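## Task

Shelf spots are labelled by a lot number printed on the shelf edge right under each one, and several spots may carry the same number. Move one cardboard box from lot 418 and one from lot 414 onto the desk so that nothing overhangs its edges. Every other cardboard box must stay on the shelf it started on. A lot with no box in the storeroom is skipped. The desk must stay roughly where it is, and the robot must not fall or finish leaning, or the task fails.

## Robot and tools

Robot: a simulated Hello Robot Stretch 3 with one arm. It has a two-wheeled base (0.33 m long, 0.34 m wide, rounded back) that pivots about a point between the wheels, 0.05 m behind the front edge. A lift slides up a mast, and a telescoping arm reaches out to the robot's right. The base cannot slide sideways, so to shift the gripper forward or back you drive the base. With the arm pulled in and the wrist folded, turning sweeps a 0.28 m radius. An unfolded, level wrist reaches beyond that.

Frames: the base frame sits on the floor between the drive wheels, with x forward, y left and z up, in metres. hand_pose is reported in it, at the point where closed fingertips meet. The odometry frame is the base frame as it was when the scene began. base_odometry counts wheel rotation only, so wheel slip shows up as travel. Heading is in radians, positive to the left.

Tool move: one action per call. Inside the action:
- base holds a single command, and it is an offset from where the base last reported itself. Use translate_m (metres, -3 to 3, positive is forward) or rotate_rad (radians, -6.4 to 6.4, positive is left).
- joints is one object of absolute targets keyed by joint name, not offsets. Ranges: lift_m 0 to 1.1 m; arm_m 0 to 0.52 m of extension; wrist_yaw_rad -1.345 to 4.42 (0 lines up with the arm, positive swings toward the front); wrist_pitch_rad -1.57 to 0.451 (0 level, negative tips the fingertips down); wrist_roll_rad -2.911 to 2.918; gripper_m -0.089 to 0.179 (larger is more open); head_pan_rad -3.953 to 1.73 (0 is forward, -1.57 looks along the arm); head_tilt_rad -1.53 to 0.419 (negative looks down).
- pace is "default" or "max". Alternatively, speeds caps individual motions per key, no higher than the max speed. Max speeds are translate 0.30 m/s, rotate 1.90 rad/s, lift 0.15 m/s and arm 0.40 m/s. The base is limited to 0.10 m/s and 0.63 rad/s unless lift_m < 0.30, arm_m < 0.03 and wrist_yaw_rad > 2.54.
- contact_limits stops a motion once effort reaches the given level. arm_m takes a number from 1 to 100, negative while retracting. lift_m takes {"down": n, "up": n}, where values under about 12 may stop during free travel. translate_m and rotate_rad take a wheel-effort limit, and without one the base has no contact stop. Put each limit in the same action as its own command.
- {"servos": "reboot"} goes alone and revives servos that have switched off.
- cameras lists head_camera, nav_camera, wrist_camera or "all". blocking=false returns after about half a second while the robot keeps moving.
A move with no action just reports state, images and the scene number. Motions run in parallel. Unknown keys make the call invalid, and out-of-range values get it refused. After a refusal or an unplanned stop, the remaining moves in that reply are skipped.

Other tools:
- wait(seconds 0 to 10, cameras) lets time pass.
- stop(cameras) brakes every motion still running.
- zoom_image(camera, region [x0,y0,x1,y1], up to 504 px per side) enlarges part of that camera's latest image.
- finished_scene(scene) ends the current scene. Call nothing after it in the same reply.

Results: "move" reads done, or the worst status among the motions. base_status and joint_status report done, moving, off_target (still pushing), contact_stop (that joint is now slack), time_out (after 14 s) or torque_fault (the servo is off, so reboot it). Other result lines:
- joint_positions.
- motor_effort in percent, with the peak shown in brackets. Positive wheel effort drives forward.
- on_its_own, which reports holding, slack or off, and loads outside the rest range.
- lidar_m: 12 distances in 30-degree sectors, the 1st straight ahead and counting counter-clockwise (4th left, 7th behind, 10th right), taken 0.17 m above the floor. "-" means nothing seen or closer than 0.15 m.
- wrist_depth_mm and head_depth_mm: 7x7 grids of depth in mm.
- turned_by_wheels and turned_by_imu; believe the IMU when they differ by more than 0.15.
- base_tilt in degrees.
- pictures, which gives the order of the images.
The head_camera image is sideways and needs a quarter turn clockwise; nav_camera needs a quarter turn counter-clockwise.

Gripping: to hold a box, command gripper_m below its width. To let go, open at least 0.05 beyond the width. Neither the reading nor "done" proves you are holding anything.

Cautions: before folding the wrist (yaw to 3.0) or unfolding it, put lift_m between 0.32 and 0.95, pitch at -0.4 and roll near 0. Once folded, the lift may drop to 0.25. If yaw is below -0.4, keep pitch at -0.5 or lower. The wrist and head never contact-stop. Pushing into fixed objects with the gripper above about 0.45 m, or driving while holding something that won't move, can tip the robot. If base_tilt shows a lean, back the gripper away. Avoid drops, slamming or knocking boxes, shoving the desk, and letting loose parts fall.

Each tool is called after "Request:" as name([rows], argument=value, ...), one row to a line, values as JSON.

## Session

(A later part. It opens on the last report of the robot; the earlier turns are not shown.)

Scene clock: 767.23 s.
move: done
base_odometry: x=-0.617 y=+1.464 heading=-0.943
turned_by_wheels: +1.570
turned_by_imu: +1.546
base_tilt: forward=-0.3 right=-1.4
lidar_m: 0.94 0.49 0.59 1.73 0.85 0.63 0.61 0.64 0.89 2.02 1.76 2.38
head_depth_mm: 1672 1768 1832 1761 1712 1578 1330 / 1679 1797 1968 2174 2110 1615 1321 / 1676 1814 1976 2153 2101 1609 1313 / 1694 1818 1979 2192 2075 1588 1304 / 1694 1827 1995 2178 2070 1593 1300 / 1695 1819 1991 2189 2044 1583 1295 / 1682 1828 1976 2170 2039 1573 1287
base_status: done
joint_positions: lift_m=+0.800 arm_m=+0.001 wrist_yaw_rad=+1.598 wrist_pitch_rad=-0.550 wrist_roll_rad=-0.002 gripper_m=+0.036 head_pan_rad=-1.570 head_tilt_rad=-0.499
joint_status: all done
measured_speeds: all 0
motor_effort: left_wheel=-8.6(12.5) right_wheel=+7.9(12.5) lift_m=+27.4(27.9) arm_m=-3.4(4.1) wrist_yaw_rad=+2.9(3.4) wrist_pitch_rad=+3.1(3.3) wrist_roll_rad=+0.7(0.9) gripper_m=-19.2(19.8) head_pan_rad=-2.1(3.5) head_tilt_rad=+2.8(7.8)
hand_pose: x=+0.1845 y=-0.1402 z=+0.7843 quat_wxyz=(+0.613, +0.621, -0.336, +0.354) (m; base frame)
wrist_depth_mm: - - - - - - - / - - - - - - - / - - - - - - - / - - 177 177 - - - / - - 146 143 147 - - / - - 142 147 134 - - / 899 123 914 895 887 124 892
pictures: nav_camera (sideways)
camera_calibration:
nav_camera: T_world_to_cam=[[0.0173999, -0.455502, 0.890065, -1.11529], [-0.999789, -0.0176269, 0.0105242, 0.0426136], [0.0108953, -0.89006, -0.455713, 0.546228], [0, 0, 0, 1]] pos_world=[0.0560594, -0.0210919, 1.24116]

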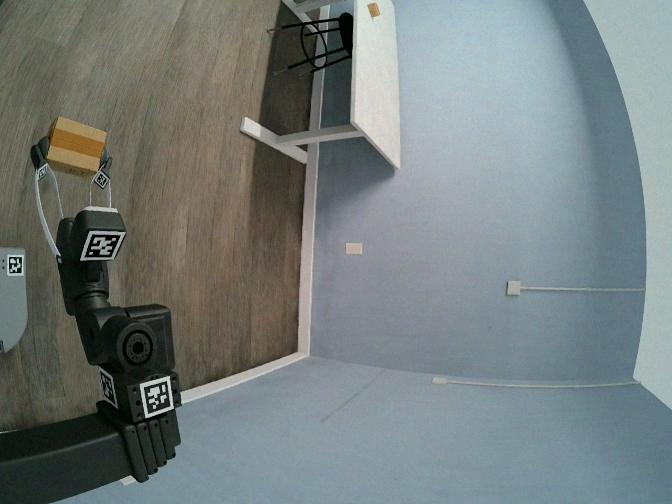

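Request:
move(base={"rotate_rad": -0.44})

Request:
move(base={"translate_m": 1.35}, contact_limits={"translate_m": 40})

Request:
move(base={"rotate_rad": 0.44}, cameras=["nav_camera","head_camera"])

Scene clock: 777.37 s.
move: done
base_odometry: x=-0.617 y=+1.464 heading=-1.383
turned_by_wheels: -0.440
turned_by_imu: -0.433
base_tilt: forward=-0.4 right=-1.3
lidar_m: 2.58 0.73 0.49 0.66 1.67 0.78 0.62 0.61 0.66 0.99 2.02 1.76
head_depth_mm: 762 789 822 855 893 935 981 / 883 918 959 1010 1060 1120 1174 / 1040 1100 1156 1220 1304 1392 1302 / 1275 1360 1450 1561 1688 1582 1306 / 1634 1787 1948 2122 2013 1595 1295 / 1699 1819 1960 2154 2051 1590 1300 / 1618 1741 1884 2039 2031 1579 1287
base_status: done
joint_positions: lift_m=+0.800 arm_m=+0.001 wrist_yaw_rad=+1.598 wrist_pitch_rad=-0.550 wrist_roll_rad=-0.002 gripper_m=+0.036 head_pan_rad=-1.570 head_tilt_rad=-0.499
joint_status: not commanded
measured_speeds: all 0
motor_effort: left_wheel=+7.9(12.5) right_wheel=-10.4(13.6) lift_m=+27.4(28.3) arm_m=-12.7(13.4) wrist_yaw_rad=+1.4(2.9) wrist_pitch_rad=+3.1(3.3) wrist_roll_rad=+0.6(0.9) gripper_m=-19.6(19.6) head_pan_rad=-2.8(3.8) head_tilt_rad=+0.4(2.6)
hand_pose: x=+0.1845 y=-0.1402 z=+0.7843 quat_wxyz=(+0.613, +0.621, -0.336, +0.354) (m; base frame)
wrist_depth_mm: - - - - - - - / - - - - - - - / - - - - - - - / - - - 176 - - - / - - 147 142 147 - - / - - 142 147 134 - - / - 876 874 887 877 124 883
pictures: none

Scene clock: 791.97 s.
move: time_out
base_odometry: x=-0.365 y=+0.138 heading=-1.383
turned_by_wheels: +0.000
turned_by_imu: +0.000
base_tilt: forward=-0.3 right=-1.1
lidar_m: 2.38 2.17 1.02 0.80 0.80 0.86 1.86 1.84 1.91 1.11 0.97 0.91
head_depth_mm: 1545 1691 1871 2138 2111 1629 1323 / 1473 1615 1771 1971 2092 1629 1318 / 1410 1524 1669 1837 1076 1623 1309 / 1338 1455 1595 1332 1020 1549 1273 / 1291 1390 1507 1315 965 1540 1297 / 1244 1330 1443 1304 917 1577 1288 / 1188 1275 1377 1292 909 1519 1288
base_status: translate_m time_out (by the wheels' count: +1.3493 of +1.3500)
joint_positions: lift_m=+0.800 arm_m=+0.001 wrist_yaw_rad=+1.598 wrist_pitch_rad=-0.550 wrist_roll_rad=-0.002 gripper_m=+0.036 head_pan_rad=-1.570 head_tilt_rad=-0.500
joint_status: not commanded
measured_speeds: all 0
motor_effort: left_wheel=-0.2(12.2) right_wheel=-0.2(11.0) lift_m=+28.3(29.6) arm_m=-12.0(13.7) wrist_yaw_rad=+2.1(3.3) wrist_pitch_rad=+3.2(3.3) wrist_roll_rad=+0.8(1.1) gripper_m=-19.2(20.0) head_pan_rad=-3.1(3.9) head_tilt_rad=-4.9(5.2)
contact_limits: translate_m 40 (maximum 100)
hand_pose: x=+0.1845 y=-0.1402 z=+0.7843 quat_wxyz=(+0.613, +0.621, -0.336, +0.354) (m; base frame)
wrist_depth_mm: - - - - - - - / - - - - - - - / - - - - - - - / - - - 176 - - - / - - 147 142 147 - - / - - 142 147 134 - - / 932 876 876 886 871 124 880
pictures: none

not run: a stop that you did not command came earlier in this reply.

Request:
move(base={"rotate_rad": 0.45})

Request:
move(base={"translate_m": 0.5}, contact_limits={"translate_m": 40}, cameras=["nav_camera","head_camera"])

Scene clock: 798.83 s.
move: done
base_odometry: x=-0.365 y=+0.138 heading=-0.933
turned_by_wheels: +0.450
turned_by_imu: +0.442
base_tilt: forward=-0.3 right=-1.1
lidar_m: 2.44 1.09 0.82 0.80 0.83 1.88 1.84 1.93 1.11 0.97 0.91 2.17
head_depth_mm: 1225 1319 1441 1378 959 1523 1325 / 1225 1331 1445 1360 949 1559 1319 / 1229 1333 1446 1352 941 1604 1301 / 1234 1339 1450 1331 931 1603 1306 / 1238 1335 1455 1317 925 1534 1296 / 1233 1335 1459 1298 959 1582 1299 / 1238 1349 1461 1285 949 1477 1258
base_status: done
joint_positions: lift_m=+0.800 arm_m=+0.001 wrist_yaw_rad=+1.598 wrist_pitch_rad=-0.550 wrist_roll_rad=-0.002 gripper_m=+0.036 head_pan_rad=-1.570 head_tilt_rad=-0.500
joint_status: not commanded
measured_speeds: all 0
motor_effort: left_wheel=-8.8(13.2) right_wheel=+8.3(12.0) lift_m=+29.4(29.6) arm_m=-12.8(13.2) wrist_yaw_rad=-0.2(3.1) wrist_pitch_rad=+3.2(3.2) wrist_roll_rad=+0.7(0.8) gripper_m=-19.2(19.7) head_pan_rad=-2.7(3.4) head_tilt_rad=-4.6(5.4)
hand_pose: x=+0.1845 y=-0.1402 z=+0.7843 quat_wxyz=(+0.613, +0.621, -0.336, +0.354) (m; base frame)
wrist_depth_mm: - - - - - - - / - - - - - - - / - - - - - - - / - - - 177 - - - / - - 147 142 147 - - / - - 142 148 134 - - / 940 871 880 879 873 124 885
pictures: none

Scene clock: 804.97 s.
move: done
base_odometry: x=-0.067 y=-0.264 heading=-0.933
turned_by_wheels: +0.000
turned_by_imu: +0.000
base_tilt: forward=-0.3 right=-1.2
lidar_m: 1.94 1.06 0.80 0.78 0.82 1.14 2.34 2.06 1.06 0.86 1.11 2.20
head_depth_mm: 1242 1345 1460 1379 963 1627 1324 / 1241 1344 1463 1350 949 1518 1325 / 1244 1357 1462 1348 946 1567 1312 / 1243 1350 1459 1334 975 1547 1302 / 1255 1353 1476 1317 968 1599 1300 / 1252 1357 1480 1304 960 1464 1289 / 1254 1365 1489 1566 952 1577 1295
base_status: done
joint_positions: lift_m=+0.800 arm_m=+0.001 wrist_yaw_rad=+1.598 wrist_pitch_rad=-0.550 wrist_roll_rad=-0.002 gripper_m=+0.036 head_pan_rad=-1.570 head_tilt_rad=-0.500
joint_status: not commanded
measured_speeds: all 0
motor_effort: left_wheel=-0.2(10.0) right_wheel=+10.8(13.7) lift_m=+29.8(30.1) arm_m=-11.9(13.6) wrist_yaw_rad=+1.9(4.0) wrist_pitch_rad=+3.1(3.3) wrist_roll_rad=+0.6(0.9) gripper_m=-19.7(20.0) head_pan_rad=-2.3(3.8) head_tilt_rad=-3.4(5.0)
contact_limits: translate_m 40 (maximum 100)
hand_pose: x=+0.1845 y=-0.1402 z=+0.7843 quat_wxyz=(+0.613, +0.621, -0.336, +0.354) (m; base frame)
wrist_depth_mm: - - - - - - - / - - - - - - - / - - - - - - - / - - - 176 - - - / - - 147 142 147 - - / - - 142 147 134 - - / 936 884 888 875 871 124 893
pictures: head_camera (sideways), nav_camera (sideways)
camera_calibration:
head_camera: T_world_to_cam=[[-0.0465687, 0.432401, -0.900478, 1.18752], [0.997507, -0.0277135, -0.0648944, 0.0779887], [-0.0530158, -0.901255, -0.430033, 0.515583], [0, 0, 0, 1]] pos_world=[0.00484105, -0.0466523, 1.29611]
nav_camera: T_world_to_cam=[[0.0173525, -0.456101, 0.889759, -1.11487], [-0.999791, -0.0175236, 0.0105156, 0.0426278], [0.0107956, -0.889756, -0.45631, 0.54707], [0, 0, 0, 1]] pos_world=[0.0560588, -0.0209895, 1.24116]

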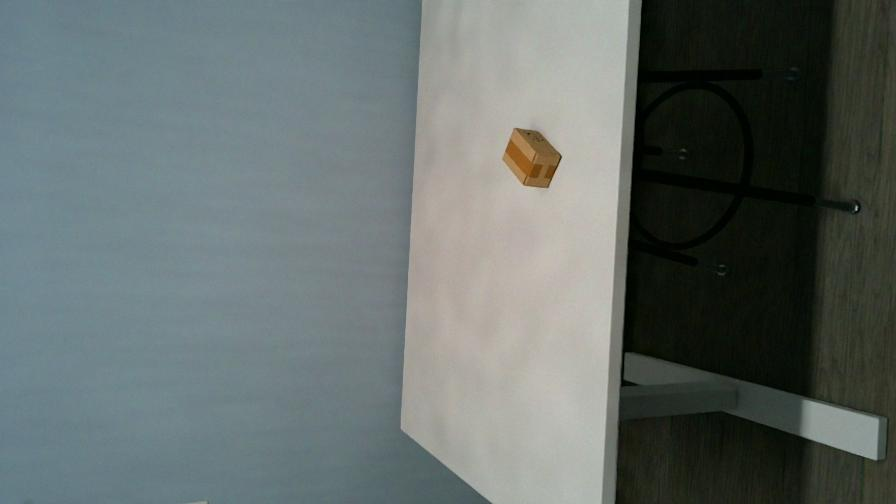

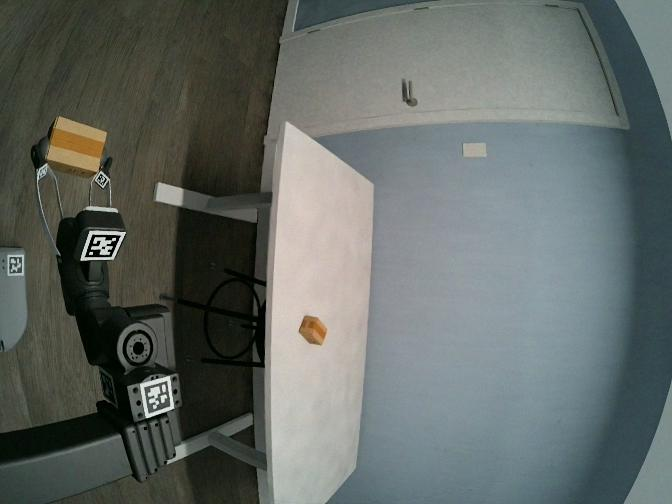

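Request:
move(joints={"wrist_yaw_rad": 0.3, "lift_m": 0.9})

Request:
move(joints={"arm_m": 0.51})

Request:
move(joints={"lift_m": 0.735}, speeds={"lift_m": 0.03}, contact_limits={"lift_m": {"down": 13}}, cameras=["head_camera","wrist_camera"])

Scene clock: 820.20 s.
move: done
base_odometry: x=-0.067 y=-0.264 heading=-0.933
turned_by_wheels: +0.000
turned_by_imu: +0.000
base_tilt: forward=-0.4 right=-1.2
lidar_m: 1.94 1.06 0.80 0.78 0.82 1.14 2.33 2.06 1.06 0.86 1.11 2.19
head_depth_mm: 1236 1339 1461 1379 959 1639 - / 1242 1343 1462 1369 946 1523 1424 / 1247 1348 1457 1352 943 1566 1344 / 1250 1355 1469 1336 979 1547 - / 1251 1358 1476 1323 965 1600 419 / 1254 1354 1477 1309 962 1443 427 / 1267 1356 1493 1567 959 1570 1287
base_status: not commanded
joint_positions: lift_m=+0.900 arm_m=+0.001 wrist_yaw_rad=+0.303 wrist_pitch_rad=-0.550 wrist_roll_rad=-0.002 gripper_m=+0.036 head_pan_rad=-1.570 head_tilt_rad=-0.500
joint_status: all done
measured_speeds: all 0
motor_effort: left_wheel=+0.0(0.5) right_wheel=+10.5(11.0) lift_m=+29.6(33.7) arm_m=-12.3(13.1) wrist_yaw_rad=-3.5(6.5) wrist_pitch_rad=+3.0(3.3) wrist_roll_rad=+0.5(0.9) gripper_m=-19.3(19.6) head_pan_rad=-2.5(3.1) head_tilt_rad=-3.4(4.4)
contact_limits: translate_m 40 (maximum 100)
hand_pose: x=+0.0400 y=-0.3421 z=+0.8843 quat_wxyz=(+0.703, +0.293, -0.643, -0.087) (m; base frame)
wrist_depth_mm: - - - - - - - / - - - - - - 559 / - - - - - - - / - - - 176 - - - / - - 147 143 147 - - / - - 142 147 134 - - / - 977 998 985 994 957 989
pictures: none

Scene clock: 825.13 s.
move: done
base_odometry: x=-0.067 y=-0.264 heading=-0.933
turned_by_wheels: +0.000
turned_by_imu: +0.000
base_tilt: forward=-0.4 right=-1.2
lidar_m: 1.95 1.06 0.80 0.78 0.82 1.15 2.33 2.06 1.06 0.86 1.11 2.20
head_depth_mm: 1241 1333 1461 1377 314 - 1287 / 1244 1339 1461 434 345 1561 1318 / 1248 1344 1430 633 948 1566 1316 / 1252 1348 1453 696 974 1545 1304 / 1254 1357 1469 1239 966 1588 1298 / 1254 1361 1477 1304 960 1464 1288 / 1256 1367 1483 1560 955 1578 1291
base_status: not commanded
joint_positions: lift_m=+0.900 arm_m=+0.510 wrist_yaw_rad=+0.303 wrist_pitch_rad=-0.550 wrist_roll_rad=-0.002 gripper_m=+0.036 head_pan_rad=-1.570 head_tilt_rad=-0.500
joint_status: all done
measured_speeds: all 0
motor_effort: left_wheel=-0.4(0.6) right_wheel=+9.6(10.9) lift_m=+24.8(30.1) arm_m=+13.1(15.3) wrist_yaw_rad=-4.3(4.8) wrist_pitch_rad=+3.2(3.4) wrist_roll_rad=+0.8(0.9) gripper_m=-19.4(19.9) head_pan_rad=-2.3(3.3) head_tilt_rad=-3.1(4.0)
contact_limits: translate_m 40 (maximum 100)
hand_pose: x=+0.0400 y=-0.8515 z=+0.8842 quat_wxyz=(+0.703, +0.293, -0.643, -0.087) (m; base frame)
wrist_depth_mm: - - - - - - - / - - - - - - - / - - - - - - - / - - - 170 169 - - / - - 147 142 146 - - / - - 142 147 135 - - / - - - - - 106 -
pictures: none

Scene clock: 831.07 s.
move: done
base_odometry: x=-0.067 y=-0.264 heading=-0.933
turned_by_wheels: +0.000
turned_by_imu: +0.000
base_tilt: forward=-0.3 right=-1.3
lidar_m: 1.94 1.07 0.80 0.78 0.82 1.15 2.33 2.06 1.06 0.86 1.11 2.19
head_depth_mm: 1241 1341 1460 1380 962 1625 1321 / 1240 1340 1461 1369 951 448 362 / 1242 1349 1468 1348 655 1473 1310 / 1253 1346 1474 1343 770 1549 1306 / 1252 1365 1478 1326 928 1587 1312 / 1265 1356 1474 1316 961 1459 1299 / 1264 1364 1488 1563 956 1581 1285
base_status: not commanded
joint_positions: lift_m=+0.735 arm_m=+0.510 wrist_yaw_rad=+0.303 wrist_pitch_rad=-0.457 wrist_roll_rad=-0.001 gripper_m=+0.036 head_pan_rad=-1.570 head_tilt_rad=-0.500
joint_status: all done
measured_speeds: all 0
on_its_own: wrist_pitch_rad is at rest, and its effort (-13.9) is outside its rest range (-8 to +12)
motor_effort: left_wheel=+0.6(0.7) right_wheel=+9.0(11.0) lift_m=+12.3(27.8) arm_m=+8.0(13.5) wrist_yaw_rad=-3.0(4.9) wrist_pitch_rad=-13.9(14.3) wrist_roll_rad=+0.3(0.9) gripper_m=-19.2(19.7) head_pan_rad=-2.3(3.1) head_tilt_rad=-2.6(4.0)
contact_limits: lift_m down 13 (down: maximum 72; up: maximum 65); translate_m 40 (maximum 100)
hand_pose: x=+0.0439 y=-0.8643 z=+0.7390 quat_wxyz=(+0.706, +0.262, -0.656, -0.055) (m; base frame)
wrist_depth_mm: - 920 - - - - - / - - - - - - - / - - - - - - - / - - - 161 159 - - / - - 139 135 139 - - / - - 143 147 135 - - / - - - - - 105 -
pictures: head_camera (sideways), wrist_camera
camera_calibration:
head_camera: T_world_to_cam=[[-0.0465687, 0.432401, -0.900478, 1.18752], [0.997507, -0.0277135, -0.0648944, 0.0779887], [-0.0530158, -0.901255, -0.430033, 0.515583], [0, 0, 0, 1]] pos_world=[0.00484105, -0.0466523, 1.29611]
wrist_camera: T_world_to_cam=[[-0.942793, -0.332375, -0.0258562, -0.220152], [-0.184175, 0.583926, -0.790639, 1.12966], [0.277886, -0.740647, -0.611737, -0.0341134], [0, 0, 0, 1]] pos_world=[0.00997778, -0.758079, 0.866595]

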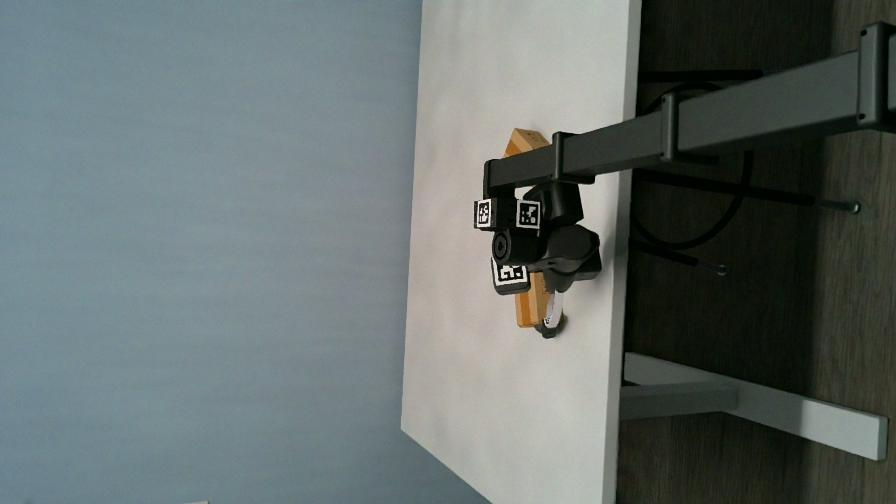

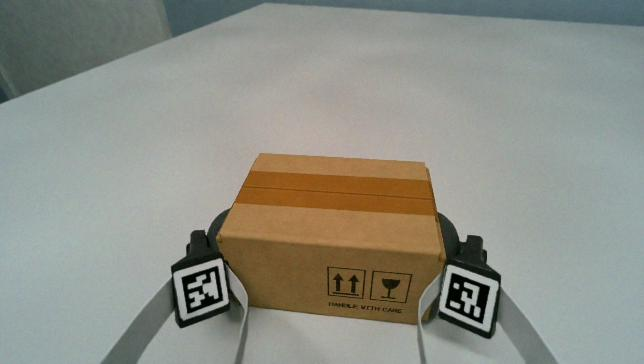

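Landed; release.

Request:
move(joints={"lift_m": 0.748})

Request:
move(joints={"gripper_m": 0.179})

Request:
move(joints={"lift_m": 0.9})

Request:
move(joints={"arm_m": 0.1}, cameras=["head_camera"])

Scene clock: 838.53 s.
move: done
base_odometry: x=-0.067 y=-0.264 heading=-0.933
turned_by_wheels: +0.000
turned_by_imu: +0.000
base_tilt: forward=-0.2 right=-1.2
lidar_m: 1.94 1.06 0.80 0.78 0.82 1.15 2.33 2.06 1.06 0.86 1.11 2.19
head_depth_mm: 1242 1337 1460 1374 956 1639 1257 / 1244 1342 1463 1370 951 417 349 / 1244 1342 1462 1350 645 1514 1312 / 1254 1346 1481 1333 781 1542 1308 / 1256 1353 1474 1313 929 1585 1300 / 1250 1357 1474 1301 962 1477 1294 / 1266 1371 1495 1563 955 1568 1283
base_status: not commanded
joint_positions: lift_m=+0.748 arm_m=+0.510 wrist_yaw_rad=+0.303 wrist_pitch_rad=-0.501 wrist_roll_rad=+0.000 gripper_m=+0.036 head_pan_rad=-1.570 head_tilt_rad=-0.500
joint_status: all done
measured_speeds: all 0
motor_effort: left_wheel=-0.1(0.5) right_wheel=+7.3(9.5) lift_m=+27.5(28.7) arm_m=+4.8(5.8) wrist_yaw_rad=-3.3(4.0) wrist_pitch_rad=-6.0(13.9) wrist_roll_rad=+0.2(0.3) gripper_m=-19.2(19.2) head_pan_rad=-2.3(2.8) head_tilt_rad=-1.8(2.7)
contact_limits: translate_m 40 (maximum 100)
hand_pose: x=+0.0420 y=-0.8586 z=+0.7426 quat_wxyz=(+0.704, +0.277, -0.650, -0.070) (m; base frame)
wrist_depth_mm: - 910 - - - - - / - - - - - - - / - - - - - - - / - - - 160 159 - - / - - 139 136 139 - - / - - 138 149 135 - - / - - - - - 105 -
pictures: none

Scene clock: 840.50 s.
move: done
base_odometry: x=-0.067 y=-0.264 heading=-0.933
turned_by_wheels: +0.000
turned_by_imu: +0.000
base_tilt: forward=-0.2 right=-1.3
lidar_m: 1.94 1.06 0.80 0.78 0.82 1.15 2.33 2.06 1.06 0.86 1.11 2.19
head_depth_mm: 1241 1345 1450 1375 956 1636 1262 / 1239 1346 1470 1365 945 419 349 / 1242 1349 1459 1347 648 1512 1306 / 1249 1348 1473 1334 785 1548 1302 / 1248 1369 1478 1318 926 1589 1300 / 1255 1361 1476 1306 959 1464 1292 / 1263 1365 1487 1552 953 1585 1285
base_status: not commanded
joint_positions: lift_m=+0.748 arm_m=+0.510 wrist_yaw_rad=+0.303 wrist_pitch_rad=-0.539 wrist_roll_rad=+0.000 gripper_m=+0.179 head_pan_rad=-1.570 head_tilt_rad=-0.500
joint_status: all done
measured_speeds: all 0
motor_effort: left_wheel=-0.1(0.5) right_wheel=+7.4(8.1) lift_m=+24.1(27.1) arm_m=+2.8(5.0) wrist_yaw_rad=-2.8(4.2) wrist_pitch_rad=+1.3(6.0) wrist_roll_rad=-0.3(0.4) gripper_m=+0.8(84.4) head_pan_rad=-2.1(2.7) head_tilt_rad=-1.1(2.7)
contact_limits: translate_m 40 (maximum 100)
hand_pose: x=+0.0403 y=-0.8531 z=+0.7344 quat_wxyz=(+0.702, +0.289, -0.645, -0.084) (m; base frame)
wrist_depth_mm: - - - - - - - / - - - - - - - / - - - 167 - - - / - - - 145 140 - - / - 142 140 136 134 - - / - 126 - 154 148 - - / - - - - - - 105
pictures: none

Scene clock: 842.70 s.
move: done
base_odometry: x=-0.067 y=-0.264 heading=-0.933
turned_by_wheels: +0.000
turned_by_imu: +0.000
base_tilt: forward=-0.3 right=-1.2
lidar_m: 1.94 1.06 0.80 0.78 0.82 1.15 2.33 2.06 1.06 0.86 1.10 2.19
head_depth_mm: 1236 1339 1455 1384 314 - 1289 / 1245 1333 1453 434 346 1577 1317 / 1244 1346 1430 633 943 1558 1310 / 1250 1345 1436 696 961 1546 1304 / 1254 1359 1475 1319 945 1588 1302 / 1260 1361 1478 1309 960 1463 1288 / 1255 1367 1486 1563 955 1575 1286
base_status: not commanded
joint_positions: lift_m=+0.900 arm_m=+0.510 wrist_yaw_rad=+0.303 wrist_pitch_rad=-0.541 wrist_roll_rad=+0.000 gripper_m=+0.179 head_pan_rad=-1.570 head_tilt_rad=-0.500
joint_status: all done
measured_speeds: all 0
motor_effort: left_wheel=+0.0(0.5) right_wheel=+6.7(7.5) lift_m=+28.7(34.2) arm_m=+0.6(3.1) wrist_yaw_rad=-3.3(3.6) wrist_pitch_rad=+1.7(1.7) wrist_roll_rad=-0.3(0.4) gripper_m=+0.4(1.3) head_pan_rad=-1.9(2.7) head_tilt_rad=-1.4(2.6)
contact_limits: translate_m 40 (maximum 100)
hand_pose: x=+0.0402 y=-0.8528 z=+0.8861 quat_wxyz=(+0.702, +0.290, -0.645, -0.084) (m; base frame)
wrist_depth_mm: - - - - - - - / - - - - - - - / - - - - - - - / - - - - - - - / - 142 - - - - - / - 126 - 271 - - - / - - - 248 247 - 105
pictures: none

Scene clock: 846.90 s.
move: done
base_odometry: x=-0.067 y=-0.264 heading=-0.933
turned_by_wheels: +0.000
turned_by_imu: +0.000
base_tilt: forward=-0.3 right=-1.3
lidar_m: 1.94 1.06 0.80 0.78 0.81 1.15 2.33 2.06 1.06 0.86 1.11 2.20
head_depth_mm: 1240 1338 1455 1385 1000 - - / 1245 1341 1472 1363 988 - - / 1247 1340 1476 1354 968 - - / 1247 1350 1459 1340 937 356 326 / 1253 1365 1478 1314 927 399 1272 / 1254 1355 1481 1304 961 1390 1295 / 1261 1364 1489 1563 950 1562 1288
base_status: not commanded
joint_positions: lift_m=+0.900 arm_m=+0.100 wrist_yaw_rad=+0.303 wrist_pitch_rad=-0.541 wrist_roll_rad=+0.000 gripper_m=+0.179 head_pan_rad=-1.570 head_tilt_rad=-0.500
joint_status: all done
measured_speeds: all 0
motor_effort: left_wheel=+0.3(0.6) right_wheel=+6.5(7.6) lift_m=+26.4(28.7) arm_m=-12.4(14.9) wrist_yaw_rad=-3.1(4.1) wrist_pitch_rad=+1.6(1.8) wrist_roll_rad=-0.3(0.5) gripper_m=+0.8(1.5) head_pan_rad=-1.6(2.7) head_tilt_rad=-2.0(2.7)
contact_limits: translate_m 40 (maximum 100)
hand_pose: x=+0.0402 y=-0.4428 z=+0.8860 quat_wxyz=(+0.702, +0.290, -0.645, -0.085) (m; base frame)
wrist_depth_mm: - - - - - - - / - - - - 528 - 502 / - - - - - - 494 / - - - - - - - / - - - - - - - / 123 - - - - - - / 977 - - - - 983 105
pictures: head_camera (sideways)
camera_calibration:
head_camera: T_world_to_cam=[[-0.0465687, 0.432401, -0.900478, 1.18752], [0.997507, -0.0277135, -0.0648944, 0.0779887], [-0.0530158, -0.901255, -0.430033, 0.515583], [0, 0, 0, 1]] pos_world=[0.00484105, -0.0466523, 1.29611]

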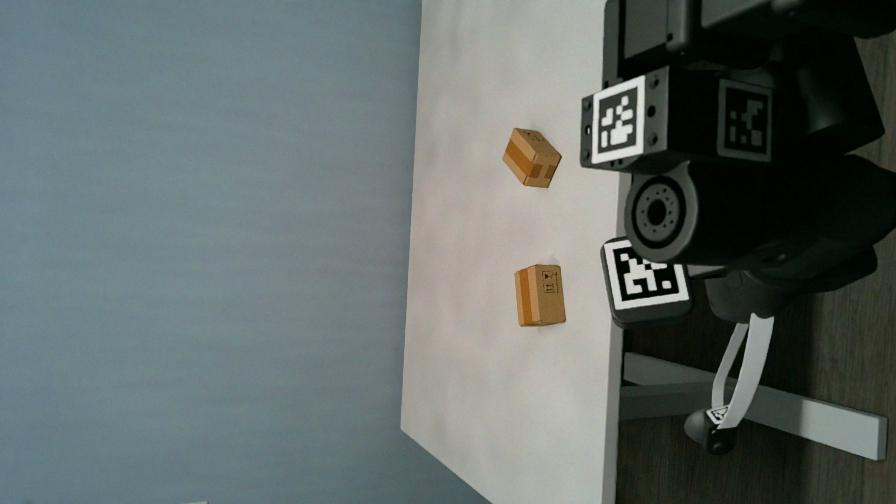

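Request:
finished_scene(scene=2)

The scene is finished: the task was done.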